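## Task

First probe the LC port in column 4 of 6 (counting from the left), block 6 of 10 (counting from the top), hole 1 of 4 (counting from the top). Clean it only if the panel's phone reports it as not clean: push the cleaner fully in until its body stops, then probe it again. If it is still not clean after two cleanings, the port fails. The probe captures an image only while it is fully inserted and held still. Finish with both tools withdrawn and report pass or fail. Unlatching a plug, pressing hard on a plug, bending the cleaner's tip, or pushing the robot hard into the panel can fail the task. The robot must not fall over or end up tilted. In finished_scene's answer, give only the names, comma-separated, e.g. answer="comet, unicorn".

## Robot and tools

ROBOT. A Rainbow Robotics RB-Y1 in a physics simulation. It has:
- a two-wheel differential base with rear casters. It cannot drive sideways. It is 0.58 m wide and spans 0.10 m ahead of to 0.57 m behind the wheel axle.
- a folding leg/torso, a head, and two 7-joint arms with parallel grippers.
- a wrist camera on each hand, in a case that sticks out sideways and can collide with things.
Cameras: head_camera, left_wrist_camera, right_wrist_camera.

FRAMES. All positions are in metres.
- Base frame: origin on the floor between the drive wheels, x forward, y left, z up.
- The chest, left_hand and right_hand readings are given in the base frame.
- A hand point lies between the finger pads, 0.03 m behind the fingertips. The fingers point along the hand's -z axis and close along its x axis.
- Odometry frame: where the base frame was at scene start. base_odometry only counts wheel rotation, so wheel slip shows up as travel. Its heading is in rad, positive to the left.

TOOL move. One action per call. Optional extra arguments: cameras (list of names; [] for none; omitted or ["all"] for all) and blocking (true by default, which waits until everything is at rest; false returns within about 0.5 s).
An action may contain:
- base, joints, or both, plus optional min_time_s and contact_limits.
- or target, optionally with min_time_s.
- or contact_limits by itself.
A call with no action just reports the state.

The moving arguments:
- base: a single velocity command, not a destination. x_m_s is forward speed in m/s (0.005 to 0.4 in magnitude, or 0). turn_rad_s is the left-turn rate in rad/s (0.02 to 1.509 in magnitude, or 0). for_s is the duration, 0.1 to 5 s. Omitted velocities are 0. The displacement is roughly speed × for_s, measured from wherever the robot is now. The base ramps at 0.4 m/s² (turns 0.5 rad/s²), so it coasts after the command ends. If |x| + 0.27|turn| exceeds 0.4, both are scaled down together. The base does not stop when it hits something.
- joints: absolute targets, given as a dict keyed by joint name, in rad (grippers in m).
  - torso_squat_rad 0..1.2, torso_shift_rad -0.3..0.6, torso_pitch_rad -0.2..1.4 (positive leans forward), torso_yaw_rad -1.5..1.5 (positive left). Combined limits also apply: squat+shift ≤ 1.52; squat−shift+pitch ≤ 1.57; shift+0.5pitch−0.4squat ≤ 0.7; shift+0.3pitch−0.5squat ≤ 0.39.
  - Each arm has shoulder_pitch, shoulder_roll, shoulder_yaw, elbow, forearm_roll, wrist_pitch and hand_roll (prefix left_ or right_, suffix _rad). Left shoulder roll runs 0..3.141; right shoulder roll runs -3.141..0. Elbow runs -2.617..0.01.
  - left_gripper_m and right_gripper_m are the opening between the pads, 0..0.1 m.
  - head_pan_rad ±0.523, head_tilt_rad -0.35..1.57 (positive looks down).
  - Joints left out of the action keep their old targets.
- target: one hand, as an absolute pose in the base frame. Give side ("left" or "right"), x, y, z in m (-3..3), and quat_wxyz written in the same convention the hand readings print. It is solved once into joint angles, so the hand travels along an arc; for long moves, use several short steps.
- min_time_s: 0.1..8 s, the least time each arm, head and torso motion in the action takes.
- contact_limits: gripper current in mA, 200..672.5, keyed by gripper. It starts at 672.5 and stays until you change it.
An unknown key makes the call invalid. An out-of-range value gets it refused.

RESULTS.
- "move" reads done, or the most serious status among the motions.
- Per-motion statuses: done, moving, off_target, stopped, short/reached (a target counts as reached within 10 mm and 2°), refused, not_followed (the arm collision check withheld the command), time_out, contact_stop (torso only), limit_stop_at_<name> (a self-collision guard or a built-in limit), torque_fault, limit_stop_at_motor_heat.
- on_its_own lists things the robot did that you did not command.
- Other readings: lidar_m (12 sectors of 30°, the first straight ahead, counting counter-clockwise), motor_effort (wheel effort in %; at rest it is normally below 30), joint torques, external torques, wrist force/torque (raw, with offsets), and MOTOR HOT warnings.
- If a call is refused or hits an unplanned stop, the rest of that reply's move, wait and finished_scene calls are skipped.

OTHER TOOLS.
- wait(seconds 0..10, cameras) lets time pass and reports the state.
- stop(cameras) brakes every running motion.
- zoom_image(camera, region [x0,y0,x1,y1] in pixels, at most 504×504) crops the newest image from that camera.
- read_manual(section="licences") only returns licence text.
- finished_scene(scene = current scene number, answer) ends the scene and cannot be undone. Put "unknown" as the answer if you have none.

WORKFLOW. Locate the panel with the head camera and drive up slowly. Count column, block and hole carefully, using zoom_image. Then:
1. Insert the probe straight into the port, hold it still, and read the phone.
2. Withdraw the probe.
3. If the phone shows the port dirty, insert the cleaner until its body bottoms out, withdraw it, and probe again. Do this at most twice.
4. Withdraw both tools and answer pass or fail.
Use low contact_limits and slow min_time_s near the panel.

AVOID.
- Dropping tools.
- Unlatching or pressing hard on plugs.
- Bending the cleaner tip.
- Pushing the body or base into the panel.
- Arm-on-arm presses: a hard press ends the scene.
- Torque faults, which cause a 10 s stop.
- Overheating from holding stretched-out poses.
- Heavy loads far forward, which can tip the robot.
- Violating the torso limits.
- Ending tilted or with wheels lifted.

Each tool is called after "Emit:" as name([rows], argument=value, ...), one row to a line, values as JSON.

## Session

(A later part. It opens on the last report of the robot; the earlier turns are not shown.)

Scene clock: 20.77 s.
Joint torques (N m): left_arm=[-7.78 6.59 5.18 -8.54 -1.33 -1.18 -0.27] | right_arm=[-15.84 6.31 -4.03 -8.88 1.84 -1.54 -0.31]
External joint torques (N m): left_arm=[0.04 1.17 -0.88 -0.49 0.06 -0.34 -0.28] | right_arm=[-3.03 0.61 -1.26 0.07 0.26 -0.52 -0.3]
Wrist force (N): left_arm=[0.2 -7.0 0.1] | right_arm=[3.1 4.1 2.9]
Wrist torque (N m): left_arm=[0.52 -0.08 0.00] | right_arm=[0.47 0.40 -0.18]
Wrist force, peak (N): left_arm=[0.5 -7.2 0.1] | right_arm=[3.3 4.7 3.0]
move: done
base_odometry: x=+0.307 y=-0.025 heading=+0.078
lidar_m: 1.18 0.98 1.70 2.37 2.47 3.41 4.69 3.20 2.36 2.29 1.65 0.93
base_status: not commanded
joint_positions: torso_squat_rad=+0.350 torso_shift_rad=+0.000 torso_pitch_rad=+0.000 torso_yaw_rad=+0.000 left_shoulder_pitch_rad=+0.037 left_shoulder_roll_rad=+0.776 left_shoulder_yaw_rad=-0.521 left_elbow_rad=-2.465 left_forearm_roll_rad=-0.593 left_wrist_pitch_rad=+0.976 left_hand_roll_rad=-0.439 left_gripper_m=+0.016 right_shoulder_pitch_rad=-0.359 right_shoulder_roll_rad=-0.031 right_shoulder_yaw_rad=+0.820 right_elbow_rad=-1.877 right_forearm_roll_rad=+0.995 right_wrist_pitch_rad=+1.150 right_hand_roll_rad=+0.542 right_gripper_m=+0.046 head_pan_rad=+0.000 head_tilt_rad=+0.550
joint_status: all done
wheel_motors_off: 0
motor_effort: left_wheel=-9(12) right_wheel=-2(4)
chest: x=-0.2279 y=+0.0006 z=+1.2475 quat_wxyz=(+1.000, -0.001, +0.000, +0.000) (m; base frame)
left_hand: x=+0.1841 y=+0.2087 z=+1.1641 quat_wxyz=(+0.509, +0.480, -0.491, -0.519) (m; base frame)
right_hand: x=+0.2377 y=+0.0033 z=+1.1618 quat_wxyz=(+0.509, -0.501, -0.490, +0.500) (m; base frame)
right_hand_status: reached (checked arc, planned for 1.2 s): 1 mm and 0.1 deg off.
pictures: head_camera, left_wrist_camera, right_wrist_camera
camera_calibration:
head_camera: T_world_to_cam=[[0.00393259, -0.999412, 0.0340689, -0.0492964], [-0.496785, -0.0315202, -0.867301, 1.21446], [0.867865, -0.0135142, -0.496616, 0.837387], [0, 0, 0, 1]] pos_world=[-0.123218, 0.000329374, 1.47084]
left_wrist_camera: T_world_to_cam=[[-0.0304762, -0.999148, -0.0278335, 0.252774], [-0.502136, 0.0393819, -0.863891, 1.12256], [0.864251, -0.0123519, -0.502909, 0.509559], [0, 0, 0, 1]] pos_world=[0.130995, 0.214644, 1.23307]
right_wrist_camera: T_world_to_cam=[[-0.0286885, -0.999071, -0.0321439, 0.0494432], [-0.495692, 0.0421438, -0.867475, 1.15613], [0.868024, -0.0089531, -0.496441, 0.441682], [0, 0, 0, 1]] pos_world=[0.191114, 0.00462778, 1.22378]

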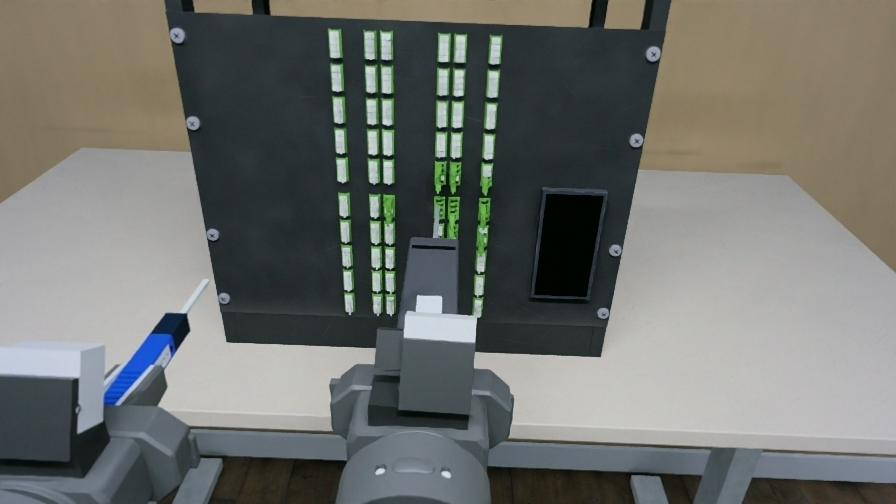

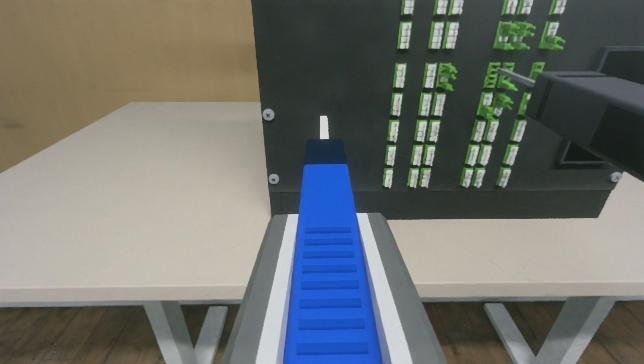

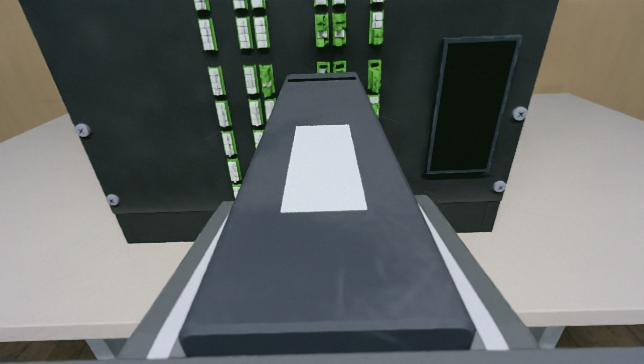

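Emit:
move(target={"side": "right", "x": 0.247, "y": 0.0033, "z": 1.163, "quat_wxyz": [0.50929, -0.50071, -0.49079, 0.49921]}, min_time_s=1)

Emit:
zoom_image(camera="right_wrist_camera", region=[312, 55, 332, 80])

Emit:
zoom_image(camera="head_camera", region=[430, 192, 450, 222])

Emit:
zoom_image(camera="left_wrist_camera", region=[480, 55, 520, 95])

Scene clock: 22.93 s.
Joint torques (N m): left_arm=[-7.67 6.85 5.15 -8.43 -1.26 -1.13 -0.28] | right_arm=[-16.51 6.99 -4.23 -9.23 1.89 -1.56 -0.31]
External joint torques (N m): left_arm=[0.15 1.43 -0.91 -0.38 0.12 -0.3 -0.29] | right_arm=[-3.24 1.48 -1.36 -0.26 0.31 -0.54 -0.3]
Wrist force (N): left_arm=[0.3 -6.9 0.0] | right_arm=[2.9 4.0 2.7]
Wrist torque (N m): left_arm=[0.50 -0.04 0.00] | right_arm=[0.48 0.35 -0.15]
Wrist force, peak (N): left_arm=[0.5 -7.3 0.2] | right_arm=[3.4 4.3 2.9]
move: done
base_odometry: x=+0.307 y=-0.025 heading=+0.078
lidar_m: 1.18 0.98 1.71 2.37 2.47 3.41 4.69 3.20 2.37 2.29 1.66 0.93
base_status: not commanded
joint_positions: torso_squat_rad=+0.350 torso_shift_rad=+0.000 torso_pitch_rad=+0.000 torso_yaw_rad=+0.000 left_shoulder_pitch_rad=+0.037 left_shoulder_roll_rad=+0.776 left_shoulder_yaw_rad=-0.521 left_elbow_rad=-2.465 left_forearm_roll_rad=-0.593 left_wrist_pitch_rad=+0.976 left_hand_roll_rad=-0.439 left_gripper_m=+0.016 right_shoulder_pitch_rad=-0.381 right_shoulder_roll_rad=-0.029 right_shoulder_yaw_rad=+0.799 right_elbow_rad=-1.850 right_forearm_roll_rad=+0.980 right_wrist_pitch_rad=+1.137 right_hand_roll_rad=+0.537 right_gripper_m=+0.046 head_pan_rad=+0.000 head_tilt_rad=+0.550
joint_status: all done
wheel_motors_off: 0
motor_effort: left_wheel=-10(12) right_wheel=+0(4)
chest: x=-0.2279 y=+0.0006 z=+1.2475 quat_wxyz=(+1.000, -0.001, +0.000, +0.000) (m; base frame)
left_hand: x=+0.1841 y=+0.2087 z=+1.1641 quat_wxyz=(+0.509, +0.480, -0.491, -0.519) (m; base frame)
right_hand: x=+0.2465 y=+0.0030 z=+1.1627 quat_wxyz=(+0.509, -0.501, -0.490, +0.499) (m; base frame)
right_hand_status: reached (checked arc, planned for 1.0 s): 1 mm and 0.1 deg off.
pictures: head_camera, left_wrist_camera, right_wrist_camera
camera_calibration:
head_camera: T_world_to_cam=[[0.00393259, -0.999412, 0.0340689, -0.0492964], [-0.496785, -0.0315202, -0.867301, 1.21446], [0.867865, -0.0135142, -0.496616, 0.837387], [0, 0, 0, 1]] pos_world=[-0.123218, 0.000329374, 1.47084]
left_wrist_camera: T_world_to_cam=[[-0.0304762, -0.999148, -0.0278335, 0.252774], [-0.502136, 0.0393819, -0.863891, 1.12256], [0.864251, -0.0123519, -0.502909, 0.509559], [0, 0, 0, 1]] pos_world=[0.130995, 0.214644, 1.23307]
right_wrist_camera: T_world_to_cam=[[-0.028883, -0.999054, -0.0324963, 0.049894], [-0.495564, 0.0425451, -0.867529, 1.16133], [0.868091, -0.00895278, -0.496325, 0.434332], [0, 0, 0, 1]] pos_world=[0.199914, 0.00432648, 1.22468]

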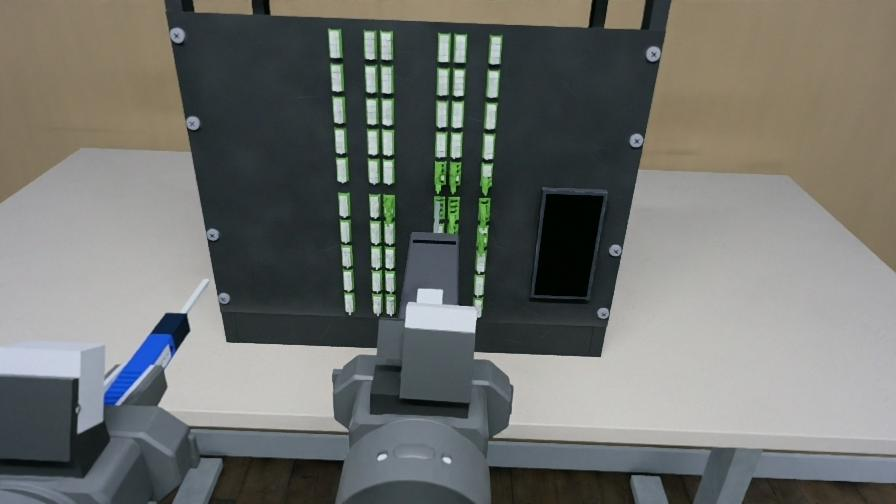

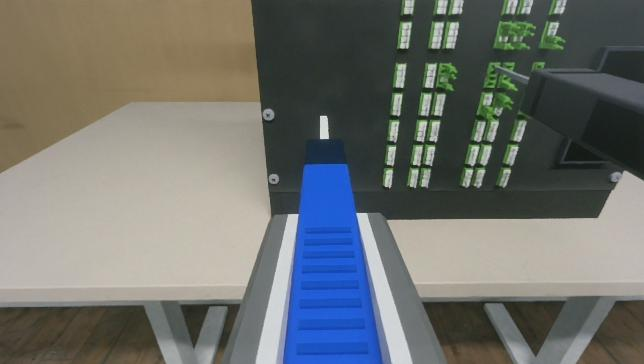

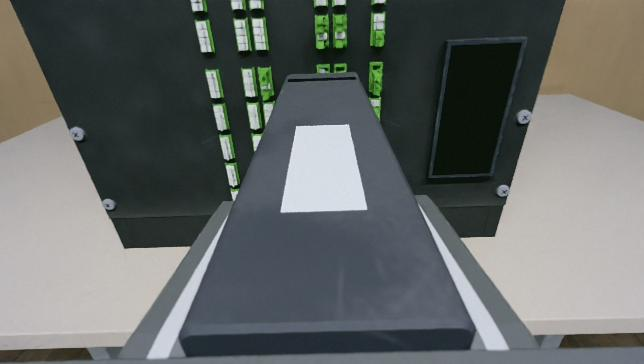

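Scaled by 20.160 from the camera's 644x364 image, which has a finer 1265x715 frame.

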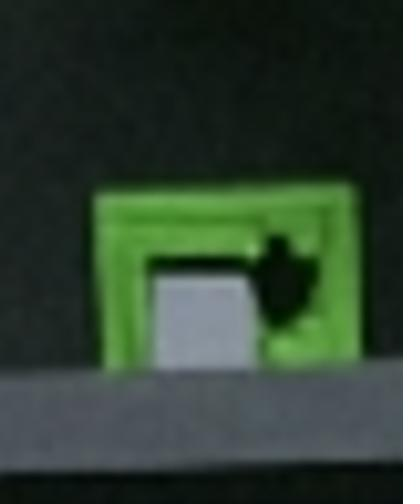

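Scaled by 16.800 from the camera's 896x504 image, which has a finer 1280x720 frame.

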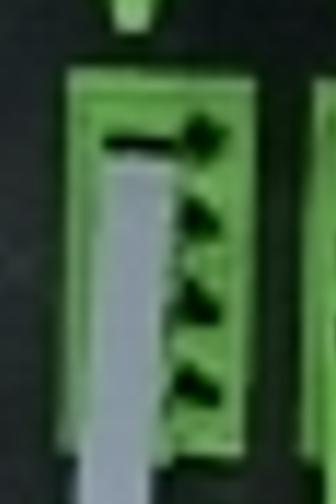

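Scaled by 12.600 from the camera's 644x364 image, which has a finer 920x520 frame.

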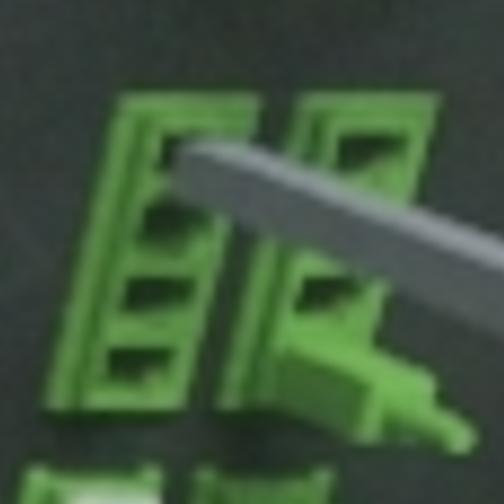

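Emit:
move(target={"side": "right", "x": 0.2545, "y": 0.0032, "z": 1.163, "quat_wxyz": [0.50929, -0.50071, -0.49079, 0.49921]}, min_time_s=1.5, cameras=["head_camera", "right_wrist_camera"])

Emit:
zoom_image(camera="right_wrist_camera", region=[312, 55, 332, 80])

Emit:
zoom_image(camera="head_camera", region=[430, 192, 450, 222])

Scene clock: 25.57 s.
Joint torques (N m): left_arm=[-8.28 6.82 5.52 -8.5 -1.38 -0.91 -0.3] | right_arm=[-15.9 6.05 -4.21 -8.46 1.5 -1.46 -0.34]
External joint torques (N m): left_arm=[-0.46 1.41 -0.55 -0.45 0 -0.08 -0.31] | right_arm=[-2.24 0.71 -1.25 0.53 -0.08 -0.45 -0.33]
Wrist force (N): left_arm=[0.4 -7.0 0.1] | right_arm=[2.9 3.1 2.9]
Wrist torque (N m): left_arm=[0.53 -0.05 -0.01] | right_arm=[0.23 0.42 -0.15]
Wrist force, peak (N): left_arm=[0.5 -7.3 -0.1] | right_arm=[3.7 4.0 3.2]
move: done
base_odometry: x=+0.307 y=-0.025 heading=+0.078
lidar_m: 1.18 0.98 1.71 2.37 2.47 3.41 4.70 3.20 2.37 2.29 1.65 0.93
base_status: not commanded
joint_positions: torso_squat_rad=+0.350 torso_shift_rad=+0.000 torso_pitch_rad=+0.000 torso_yaw_rad=+0.000 left_shoulder_pitch_rad=+0.037 left_shoulder_roll_rad=+0.776 left_shoulder_yaw_rad=-0.521 left_elbow_rad=-2.465 left_forearm_roll_rad=-0.593 left_wrist_pitch_rad=+0.976 left_hand_roll_rad=-0.439 left_gripper_m=+0.016 right_shoulder_pitch_rad=-0.400 right_shoulder_roll_rad=-0.027 right_shoulder_yaw_rad=+0.783 right_elbow_rad=-1.824 right_forearm_roll_rad=+0.970 right_wrist_pitch_rad=+1.124 right_hand_roll_rad=+0.531 right_gripper_m=+0.046 head_pan_rad=+0.000 head_tilt_rad=+0.550
joint_status: all done
wheel_motors_off: 0
motor_effort: left_wheel=-9(13) right_wheel=-2(4)
chest: x=-0.2279 y=+0.0006 z=+1.2475 quat_wxyz=(+1.000, -0.001, +0.000, +0.000) (m; base frame)
left_hand: x=+0.1841 y=+0.2087 z=+1.1641 quat_wxyz=(+0.509, +0.480, -0.491, -0.519) (m; base frame)
right_hand: x=+0.2541 y=+0.0030 z=+1.1628 quat_wxyz=(+0.509, -0.501, -0.491, +0.499) (m; base frame)
right_hand_status: reached (checked arc, planned for 1.5 s): 1 mm and 0.0 deg off.
pictures: head_camera, right_wrist_camera
camera_calibration:
head_camera: T_world_to_cam=[[0.00393259, -0.999412, 0.0340689, -0.0492964], [-0.496785, -0.0315202, -0.867301, 1.21446], [0.867865, -0.0135142, -0.496616, 0.837387], [0, 0, 0, 1]] pos_world=[-0.123218, 0.000329374, 1.47084]
right_wrist_camera: T_world_to_cam=[[-0.0288248, -0.999059, -0.0324134, 0.0499036], [-0.495373, 0.0424422, -0.867643, 1.16529], [0.868202, -0.00895287, -0.49613, 0.427523], [0, 0, 0, 1]] pos_world=[0.207514, 0.00422681, 1.22478]

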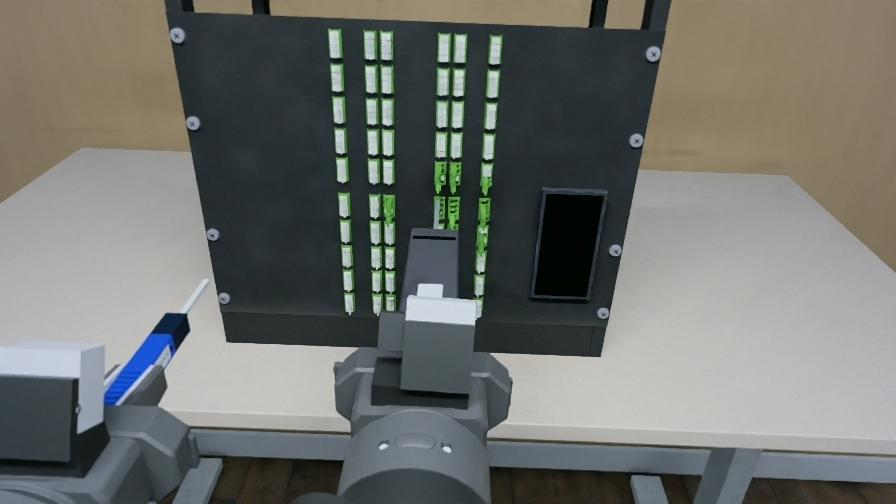

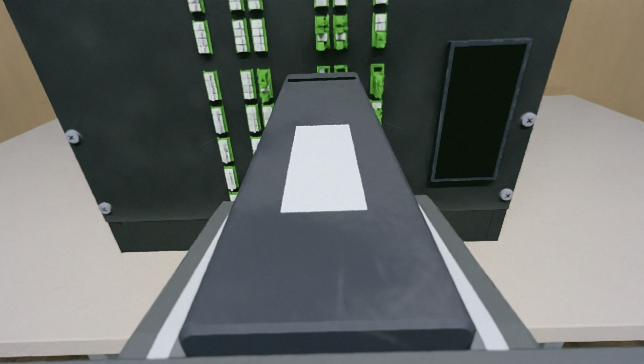

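Scaled by 20.160 from the camera's 644x364 image, which has a finer 1265x715 frame.

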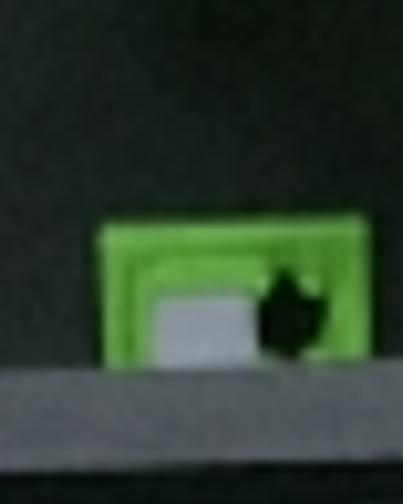

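Scaled by 16.800 from the camera's 896x504 image, which has a finer 1280x720 frame.

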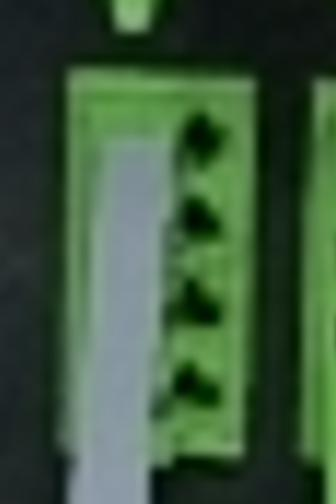

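Emit:
move(target={"side": "right", "x": 0.2615, "y": 0.0031, "z": 1.1632, "quat_wxyz": [0.50929, -0.50071, -0.49079, 0.49921]}, min_time_s=1.5, cameras=["head_camera", "right_wrist_camera"])

Scene clock: 27.73 s.
Joint torques (N m): left_arm=[-7.47 6.38 5.47 -8.45 -1.28 -1.09 -0.17] | right_arm=[-16.73 6.04 -3.91 -8.64 1.38 -1.53 -0.41]
External joint torques (N m): left_arm=[0.35 0.96 -0.59 -0.4 0.1 -0.26 -0.18] | right_arm=[-2.71 0.86 -0.89 0.37 -0.19 -0.54 -0.4]
Wrist force (N): left_arm=[0.5 -7.0 -0.1] | right_arm=[2.4 2.8 3.4]
Wrist torque (N m): left_arm=[0.53 -0.03 0.00] | right_arm=[0.23 0.55 -0.17]
Wrist force, peak (N): left_arm=[0.5 -7.2 0.1] | right_arm=[2.9 4.4 3.4]
move: done
base_odometry: x=+0.307 y=-0.025 heading=+0.078
lidar_m: 1.18 0.98 1.71 2.37 2.47 3.40 4.69 3.20 2.37 2.29 1.66 0.93
base_status: not commanded
joint_positions: torso_squat_rad=+0.350 torso_shift_rad=+0.000 torso_pitch_rad=+0.000 torso_yaw_rad=+0.000 left_shoulder_pitch_rad=+0.037 left_shoulder_roll_rad=+0.776 left_shoulder_yaw_rad=-0.521 left_elbow_rad=-2.465 left_forearm_roll_rad=-0.593 left_wrist_pitch_rad=+0.976 left_hand_roll_rad=-0.439 left_gripper_m=+0.016 right_shoulder_pitch_rad=-0.417 right_shoulder_roll_rad=-0.025 right_shoulder_yaw_rad=+0.768 right_elbow_rad=-1.800 right_forearm_roll_rad=+0.960 right_wrist_pitch_rad=+1.112 right_hand_roll_rad=+0.524 right_gripper_m=+0.046 head_pan_rad=+0.000 head_tilt_rad=+0.550
joint_status: all done
wheel_motors_off: 0
motor_effort: left_wheel=-11(12) right_wheel=-2(4)
chest: x=-0.2279 y=+0.0006 z=+1.2475 quat_wxyz=(+1.000, -0.001, +0.000, +0.000) (m; base frame)
left_hand: x=+0.1841 y=+0.2087 z=+1.1641 quat_wxyz=(+0.509, +0.480, -0.491, -0.519) (m; base frame)
right_hand: x=+0.2611 y=+0.0029 z=+1.1630 quat_wxyz=(+0.509, -0.501, -0.491, +0.499) (m; base frame)
right_hand_status: reached (checked arc, planned for 1.5 s): 1 mm and 0.0 deg off.
pictures: head_camera, right_wrist_camera
camera_calibration:
head_camera: T_world_to_cam=[[0.00393259, -0.999412, 0.0340689, -0.0492964], [-0.496785, -0.0315202, -0.867301, 1.21446], [0.867865, -0.0135142, -0.496616, 0.837387], [0, 0, 0, 1]] pos_world=[-0.123218, 0.000329374, 1.47084]
right_wrist_camera: T_world_to_cam=[[-0.0289087, -0.999058, -0.0323661, 0.0499745], [-0.495294, 0.042442, -0.867688, 1.16902], [0.868244, -0.00905301, -0.496055, 0.421356], [0, 0, 0, 1]] pos_world=[0.214614, 0.00412634, 1.22498]

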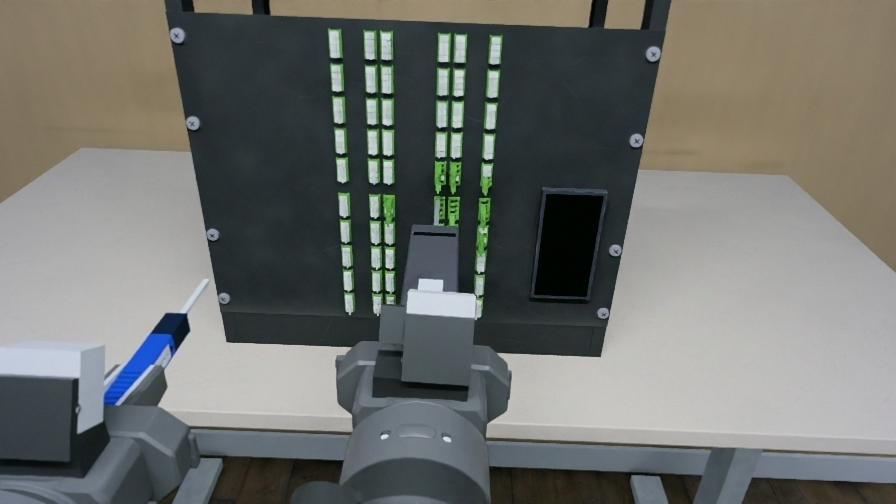

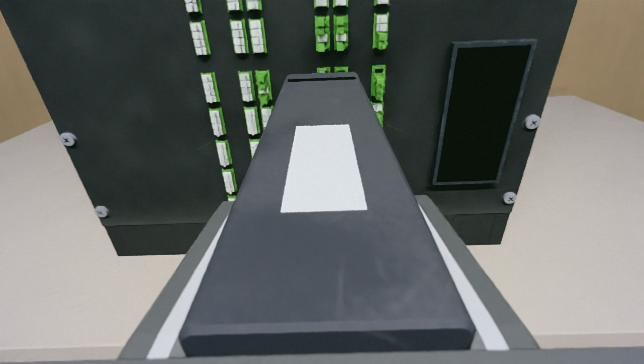

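Emit:
move(target={"side": "right", "x": 0.264, "y": 0.003, "z": 1.1632, "quat_wxyz": [0.50929, -0.50071, -0.49079, 0.49921]}, min_time_s=0.8, cameras=["head_camera", "right_wrist_camera"])

Scene clock: 30.53 s.
Joint torques (N m): left_arm=[-8.51 6.86 5.66 -8.42 -1.42 -0.87 -0.09] | right_arm=[-19.84 5 -7.19 -6.98 1.03 -2.63 -0.43]
External joint torques (N m): left_arm=[-0.68 1.44 -0.41 -0.38 -0.03 -0.04 -0.1] | right_arm=[-5.69 -0.12 -4.14 2.03 -0.54 -1.64 -0.42]
Wrist force (N): left_arm=[0.3 -7.2 0.0] | right_arm=[-0.4 4.0 26.1]
Wrist torque (N m): left_arm=[0.54 -0.04 0.00] | right_arm=[0.42 1.33 -0.16]
Wrist force, peak (N): left_arm=[0.6 -7.3 0.0] | right_arm=[-0.6 4.8 27.1]
move: done
base_odometry: x=+0.307 y=-0.025 heading=+0.078
lidar_m: 1.18 0.98 1.71 2.37 2.47 3.41 4.70 3.20 2.36 2.29 1.66 0.93
base_status: not commanded
joint_positions: torso_squat_rad=+0.350 torso_shift_rad=+0.000 torso_pitch_rad=+0.000 torso_yaw_rad=+0.000 left_shoulder_pitch_rad=+0.037 left_shoulder_roll_rad=+0.776 left_shoulder_yaw_rad=-0.521 left_elbow_rad=-2.465 left_forearm_roll_rad=-0.593 left_wrist_pitch_rad=+0.976 left_hand_roll_rad=-0.439 left_gripper_m=+0.016 right_shoulder_pitch_rad=-0.424 right_shoulder_roll_rad=-0.024 right_shoulder_yaw_rad=+0.763 right_elbow_rad=-1.790 right_forearm_roll_rad=+0.957 right_wrist_pitch_rad=+1.108 right_hand_roll_rad=+0.521 right_gripper_m=+0.046 head_pan_rad=+0.000 head_tilt_rad=+0.550
joint_status: all done
wheel_motors_off: 0
motor_effort: left_wheel=-9(13) right_wheel=-2(4)
chest: x=-0.2283 y=+0.0006 z=+1.2475 quat_wxyz=(+1.000, -0.001, +0.000, +0.000) (m; base frame)
left_hand: x=+0.1838 y=+0.2087 z=+1.1643 quat_wxyz=(+0.509, +0.480, -0.491, -0.519) (m; base frame)
right_hand: x=+0.2633 y=+0.0031 z=+1.1630 quat_wxyz=(+0.509, -0.501, -0.491, +0.499) (m; base frame)
right_hand_status: reached (checked arc, planned for 0.8 s): 1 mm and 0.0 deg off.
pictures: head_camera, right_wrist_camera
camera_calibration:
head_camera: T_world_to_cam=[[0.00391266, -0.999412, 0.034071, -0.0492999], [-0.496279, -0.03152, -0.867591, 1.2147], [0.868154, -0.0135141, -0.49611, 0.837112], [0, 0, 0, 1]] pos_world=[-0.123717, 0.000329374, 1.47085]
right_wrist_camera: T_world_to_cam=[[-0.0285069, -0.999066, -0.0324801, 0.0502897], [-0.495193, 0.0423406, -0.867751, 1.17011], [0.868315, -0.00865297, -0.495937, 0.419374], [0, 0, 0, 1]] pos_world=[0.216714, 0.00432856, 1.22498]

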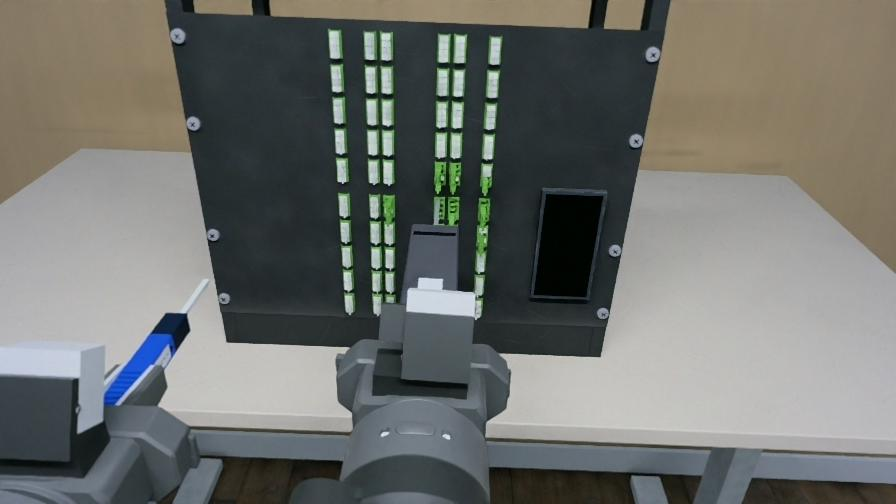

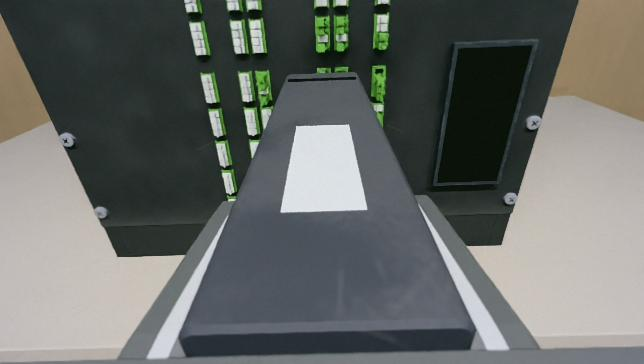

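Emit:
wait(seconds=1, cameras=["head_camera", "right_wrist_camera"])

Scene clock: 31.70 s.
Joint torques (N m): left_arm=[-7.65 6.57 5.5 -8.49 -1.5 -0.97 -0.05] | right_arm=[-19.66 4.59 -7.19 -6.91 0.94 -2.88 -0.45]
External joint torques (N m): left_arm=[0.18 1.15 -0.57 -0.44 -0.12 -0.13 -0.06] | right_arm=[-5.51 -0.53 -4.14 2.1 -0.63 -1.88 -0.44]
Wrist force (N): left_arm=[0.5 -7.0 -0.2] | right_arm=[-0.4 4.1 26.1]
Wrist torque (N m): left_arm=[0.51 -0.03 0.01] | right_arm=[0.45 1.32 -0.15]
Wrist force, peak (N): left_arm=[0.4 -7.3 0.1] | right_arm=[-0.5 4.6 26.6]
base_odometry: x=+0.307 y=-0.025 heading=+0.078
lidar_m: 1.18 0.98 1.71 2.37 2.47 3.41 4.69 3.19 2.37 2.29 1.65 0.94
base_status: not commanded
joint_positions: torso_squat_rad=+0.350 torso_shift_rad=+0.000 torso_pitch_rad=+0.000 torso_yaw_rad=+0.000 left_shoulder_pitch_rad=+0.037 left_shoulder_roll_rad=+0.776 left_shoulder_yaw_rad=-0.521 left_elbow_rad=-2.465 left_forearm_roll_rad=-0.593 left_wrist_pitch_rad=+0.976 left_hand_roll_rad=-0.439 left_gripper_m=+0.016 right_shoulder_pitch_rad=-0.424 right_shoulder_roll_rad=-0.024 right_shoulder_yaw_rad=+0.763 right_elbow_rad=-1.790 right_forearm_roll_rad=+0.957 right_wrist_pitch_rad=+1.108 right_hand_roll_rad=+0.521 right_gripper_m=+0.046 head_pan_rad=+0.000 head_tilt_rad=+0.550
joint_status: all done
wheel_motors_off: 0
motor_effort: left_wheel=-9(13) right_wheel=-2(4)
chest: x=-0.2283 y=+0.0006 z=+1.2475 quat_wxyz=(+1.000, -0.001, +0.000, +0.000) (m; base frame)
left_hand: x=+0.1838 y=+0.2087 z=+1.1643 quat_wxyz=(+0.509, +0.480, -0.491, -0.519) (m; base frame)
right_hand: x=+0.2633 y=+0.0031 z=+1.1630 quat_wxyz=(+0.509, -0.501, -0.491, +0.499) (m; base frame)
right_hand_status: reached (checked arc, planned for 0.8 s): 1 mm and 0.0 deg off.
wait: 1.00 s; at rest by 0.10 s
pictures: head_camera, right_wrist_camera
camera_calibration:
head_camera: T_world_to_cam=[[0.00391266, -0.999412, 0.034071, -0.0492999], [-0.496279, -0.03152, -0.867591, 1.2147], [0.868154, -0.0135141, -0.49611, 0.837112], [0, 0, 0, 1]] pos_world=[-0.123717, 0.000329374, 1.47085]
right_wrist_camera: T_world_to_cam=[[-0.0285069, -0.999066, -0.0324801, 0.0502897], [-0.495193, 0.0423406, -0.867751, 1.17011], [0.868315, -0.00865297, -0.495937, 0.419374], [0, 0, 0, 1]] pos_world=[0.216714, 0.00432856, 1.22498]

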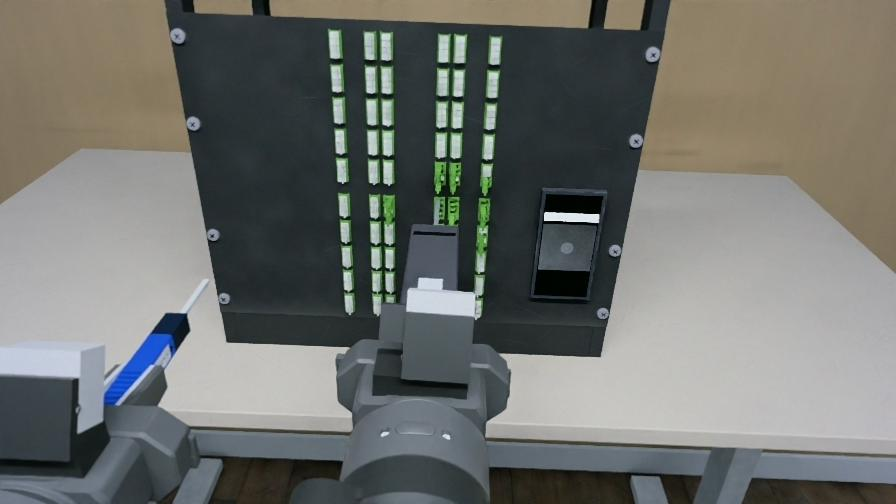

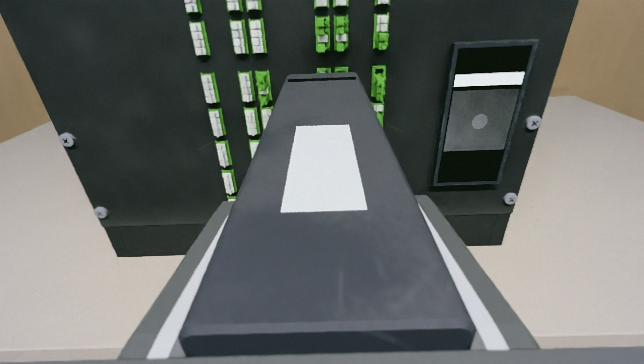

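Emit:
zoom_image(camera="right_wrist_camera", region=[440, 88, 524, 156])

Emit:
zoom_image(camera="right_wrist_camera", region=[462, 104, 498, 140])

Emit:
zoom_image(camera="head_camera", region=[535, 205, 605, 275])

Emit:
zoom_image(camera="head_camera", region=[550, 230, 586, 266])

Scaled by 6.000 from the camera's 644x364 image, which has a finer 1265x715 frame.

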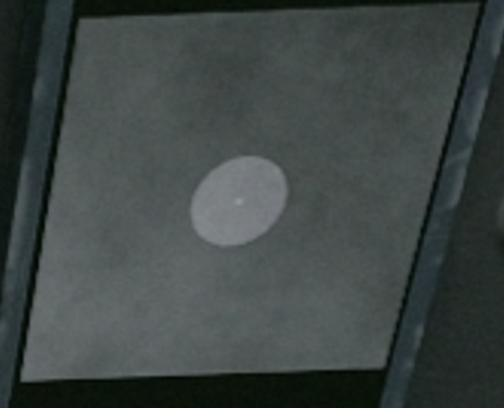

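Scaled by 14.000 from the camera's 644x364 image, which has a finer 1265x715 frame.

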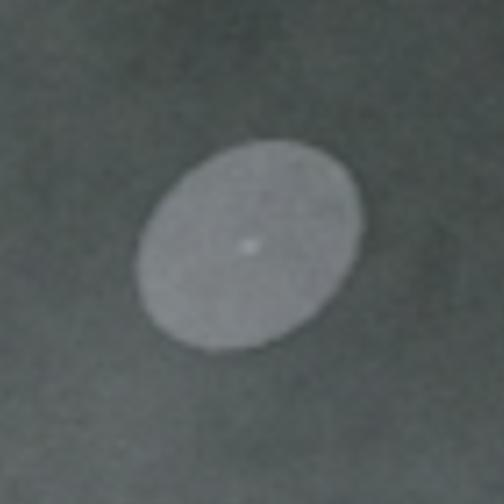

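Scaled by 7.200 from the camera's 896x504 image, which has a finer 1280x720 frame.

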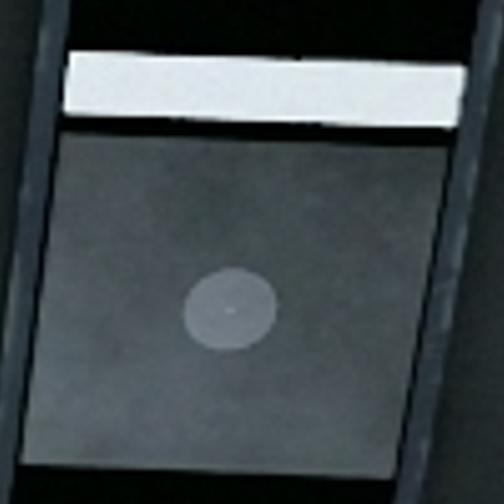

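Scaled by 14.000 from the camera's 896x504 image, which has a finer 1280x720 frame.

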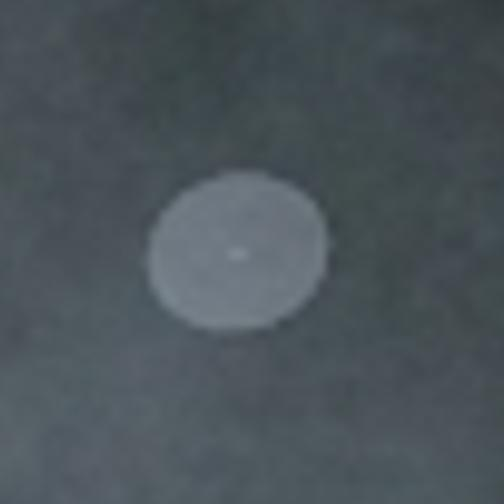

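Emit:
move(target={"side": "right", "x": 0.246, "y": 0.0033, "z": 1.163, "quat_wxyz": [0.50929, -0.50071, -0.49079, 0.49921]}, min_time_s=1.2, cameras=["head_camera", "right_wrist_camera"])

Emit:
zoom_image(camera="right_wrist_camera", region=[454, 96, 494, 136])

Emit:
zoom_image(camera="right_wrist_camera", region=[425, 30, 535, 190])

Emit:
move(target={"side": "right", "x": 0.19, "y": -0.04, "z": 1.163, "quat_wxyz": [0.50929, -0.50071, -0.49079, 0.49921]}, min_time_s=1.2, cameras=["head_camera", "right_wrist_camera"])

Emit:
zoom_image(camera="head_camera", region=[550, 230, 586, 266])

Scene clock: 34.23 s.
Joint torques (N m): left_arm=[-7.78 6.18 5.18 -8.59 -1.26 -0.96 -0.16] | right_arm=[-13.87 4.48 -1.64 -9.78 2.4 -1.26 -0.06]
External joint torques (N m): left_arm=[0.05 0.76 -0.88 -0.54 0.12 -0.13 -0.17] | right_arm=[-0.61 -1.05 1.21 -0.81 0.82 -0.24 -0.05]
Wrist force (N): left_arm=[0.4 -6.9 -0.1] | right_arm=[3.1 4.0 2.9]
Wrist torque (N m): left_arm=[0.52 -0.05 0.00] | right_arm=[0.47 0.39 -0.17]
Wrist force, peak (N): left_arm=[0.4 -7.3 0.0] | right_arm=[-0.4 4.6 26.8]
move: done
base_odometry: x=+0.307 y=-0.025 heading=+0.078
lidar_m: 1.19 0.98 1.71 2.37 2.47 3.41 4.69 3.19 2.36 2.29 1.66 0.93
base_status: not commanded
joint_positions: torso_squat_rad=+0.350 torso_shift_rad=+0.000 torso_pitch_rad=+0.000 torso_yaw_rad=+0.000 left_shoulder_pitch_rad=+0.037 left_shoulder_roll_rad=+0.776 left_shoulder_yaw_rad=-0.521 left_elbow_rad=-2.465 left_forearm_roll_rad=-0.593 left_wrist_pitch_rad=+0.976 left_hand_roll_rad=-0.439 left_gripper_m=+0.016 right_shoulder_pitch_rad=-0.381 right_shoulder_roll_rad=-0.027 right_shoulder_yaw_rad=+0.799 right_elbow_rad=-1.849 right_forearm_roll_rad=+0.982 right_wrist_pitch_rad=+1.136 right_hand_roll_rad=+0.537 right_gripper_m=+0.046 head_pan_rad=+0.000 head_tilt_rad=+0.550
joint_status: all done
wheel_motors_off: 0
motor_effort: left_wheel=-10(12) right_wheel=-3(6)
chest: x=-0.2280 y=+0.0006 z=+1.2475 quat_wxyz=(+1.000, -0.001, +0.000, +0.000) (m; base frame)
left_hand: x=+0.1841 y=+0.2087 z=+1.1641 quat_wxyz=(+0.509, +0.480, -0.491, -0.519) (m; base frame)
right_hand: x=+0.2464 y=+0.0033 z=+1.1627 quat_wxyz=(+0.510, -0.500, -0.491, +0.499) (m; base frame)
right_hand_status: reached (checked arc, planned for 1.2 s): 1 mm and 0.0 deg off.
pictures: head_camera, right_wrist_camera
camera_calibration:
head_camera: T_world_to_cam=[[0.00393007, -0.999412, 0.034071, -0.0492993], [-0.49671, -0.0315219, -0.867344, 1.21449], [0.867908, -0.0135147, -0.496541, 0.837369], [0, 0, 0, 1]] pos_world=[-0.123318, 0.000329372, 1.47084]
right_wrist_camera: T_world_to_cam=[[-0.0289895, -0.999038, -0.0328917, 0.0506018], [-0.495484, 0.0429405, -0.867555, 1.16142], [0.868133, -0.00885272, -0.496252, 0.434286], [0, 0, 0, 1]] pos_world=[0.199915, 0.00452566, 1.22478]

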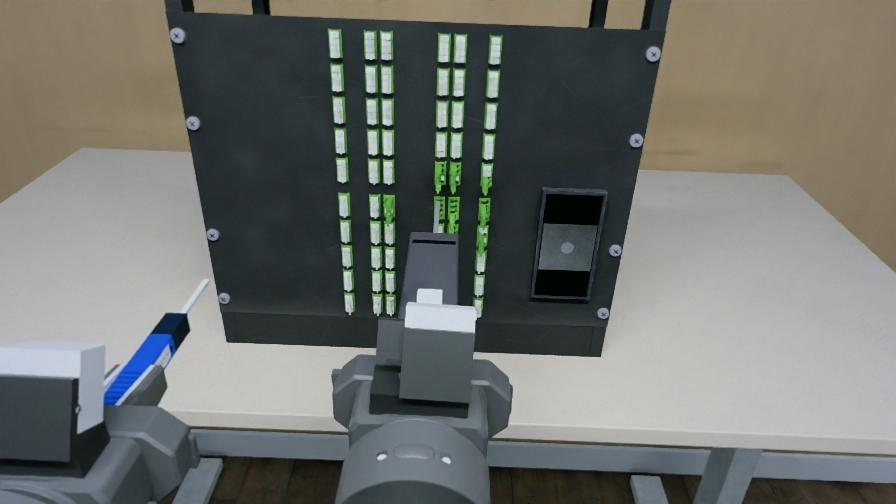

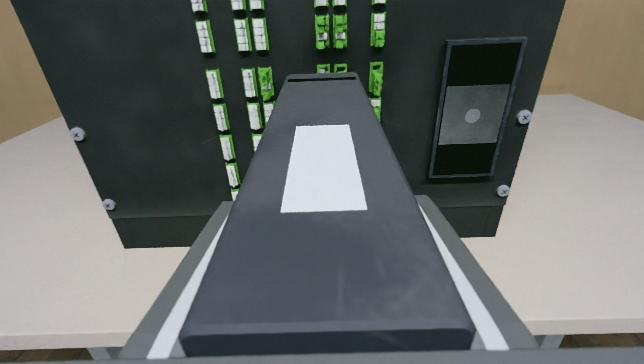

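Scaled by 12.600 from the camera's 644x364 image, which has a finer 1265x715 frame.

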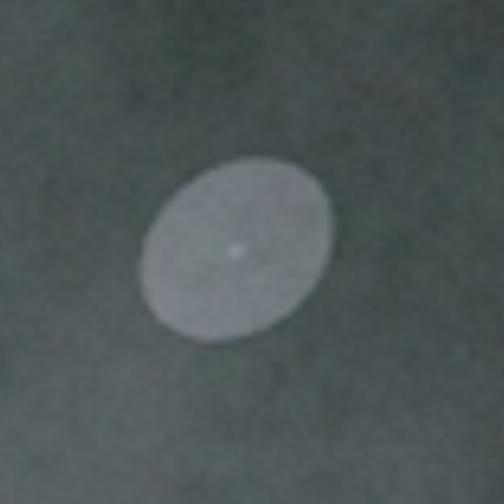

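Scaled by 3.150 from the camera's 644x364 image, which has a finer 1265x715 frame.

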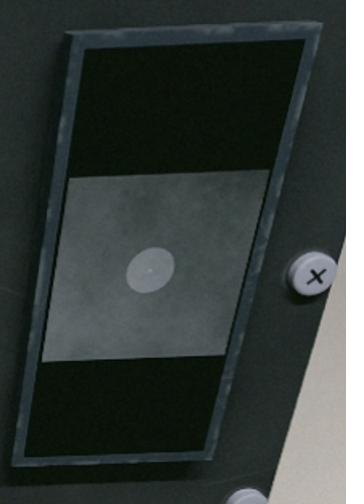

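Scene clock: 35.77 s.
Joint torques (N m): left_arm=[-8.01 6.55 5.48 -8.54 -1.54 -1.06 -0.02] | right_arm=[-10.74 3.8 -1.9 -9.48 2.27 -1.35 0.03]
External joint torques (N m): left_arm=[-0.18 1.13 -0.59 -0.49 -0.15 -0.23 -0.03] | right_arm=[-0.78 -0.43 0.69 -0.67 0.72 -0.21 0.03]
Wrist force (N): left_arm=[0.5 -7.0 0.1] | right_arm=[3.1 4.4 2.8]
Wrist torque (N m): left_arm=[0.52 -0.04 0.00] | right_arm=[0.45 0.43 -0.16]
Wrist force, peak (N): left_arm=[0.5 -7.2 0.1] | right_arm=[3.2 4.5 3.1]
move: done
base_odometry: x=+0.307 y=-0.025 heading=+0.078
lidar_m: 1.18 0.98 1.71 2.37 2.47 3.41 4.69 3.19 2.37 2.29 1.66 0.94
base_status: not commanded
joint_positions: torso_squat_rad=+0.350 torso_shift_rad=+0.000 torso_pitch_rad=+0.000 torso_yaw_rad=+0.000 left_shoulder_pitch_rad=+0.037 left_shoulder_roll_rad=+0.776 left_shoulder_yaw_rad=-0.521 left_elbow_rad=-2.465 left_forearm_roll_rad=-0.593 left_wrist_pitch_rad=+0.976 left_hand_roll_rad=-0.439 left_gripper_m=+0.016 right_shoulder_pitch_rad=-0.187 right_shoulder_roll_rad=-0.162 right_shoulder_yaw_rad=+0.876 right_elbow_rad=-2.150 right_forearm_roll_rad=+1.012 right_wrist_pitch_rad=+1.182 right_hand_roll_rad=+0.604 right_gripper_m=+0.046 head_pan_rad=+0.000 head_tilt_rad=+0.550
joint_status: all done
wheel_motors_off: 0
motor_effort: left_wheel=-10(13) right_wheel=-3(5)
chest: x=-0.2280 y=+0.0006 z=+1.2475 quat_wxyz=(+1.000, -0.001, +0.000, +0.000) (m; base frame)
left_hand: x=+0.1841 y=+0.2087 z=+1.1641 quat_wxyz=(+0.509, +0.480, -0.491, -0.519) (m; base frame)
right_hand: x=+0.1901 y=-0.0401 z=+1.1629 quat_wxyz=(+0.509, -0.501, -0.491, +0.499) (m; base frame)
right_hand_status: reached (checked arc, planned for 1.2 s): 0 mm and 0.0 deg off.
pictures: head_camera, right_wrist_camera
camera_calibration:
head_camera: T_world_to_cam=[[0.00393007, -0.999412, 0.034071, -0.0492993], [-0.49671, -0.0315219, -0.867344, 1.21449], [0.867908, -0.0135147, -0.496541, 0.837369], [0, 0, 0, 1]] pos_world=[-0.123318, 0.000329372, 1.47084]
right_wrist_camera: T_world_to_cam=[[-0.029053, -0.999045, -0.0326309, 0.00540084], [-0.495169, 0.0427422, -0.867745, 1.1356], [0.868311, -0.00905274, -0.495938, 0.482498], [0, 0, 0, 1]] pos_world=[0.143514, -0.0387746, 1.22488]

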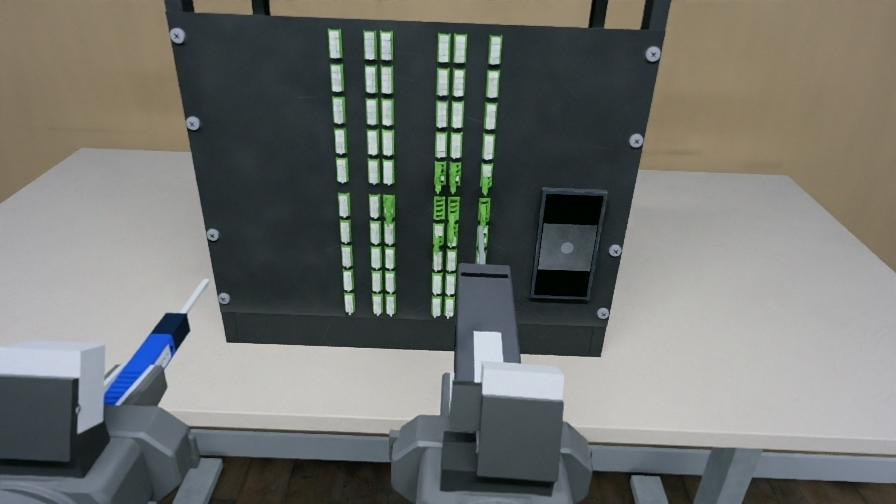

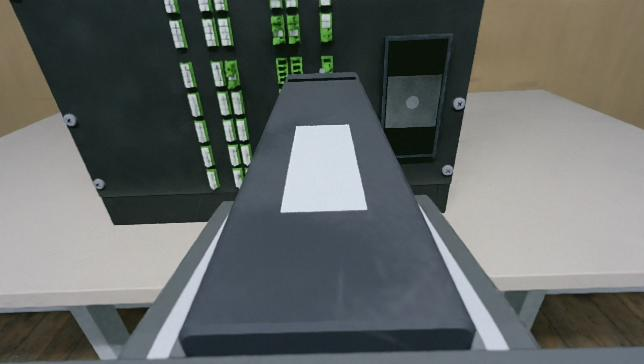

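Scaled by 14.000 from the camera's 896x504 image, which has a finer 1280x720 frame.

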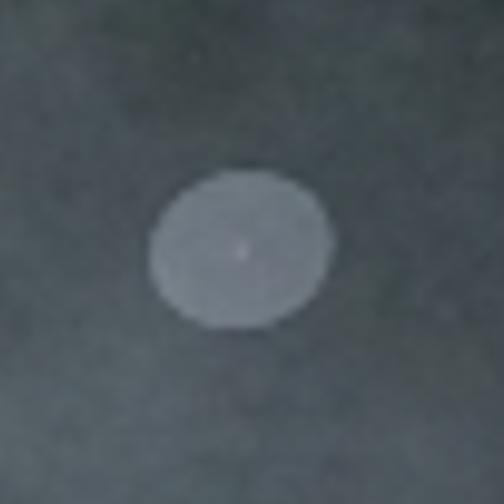

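Emit:
finished_scene(scene=2, answer="pass")

The scene is finished: the task was done.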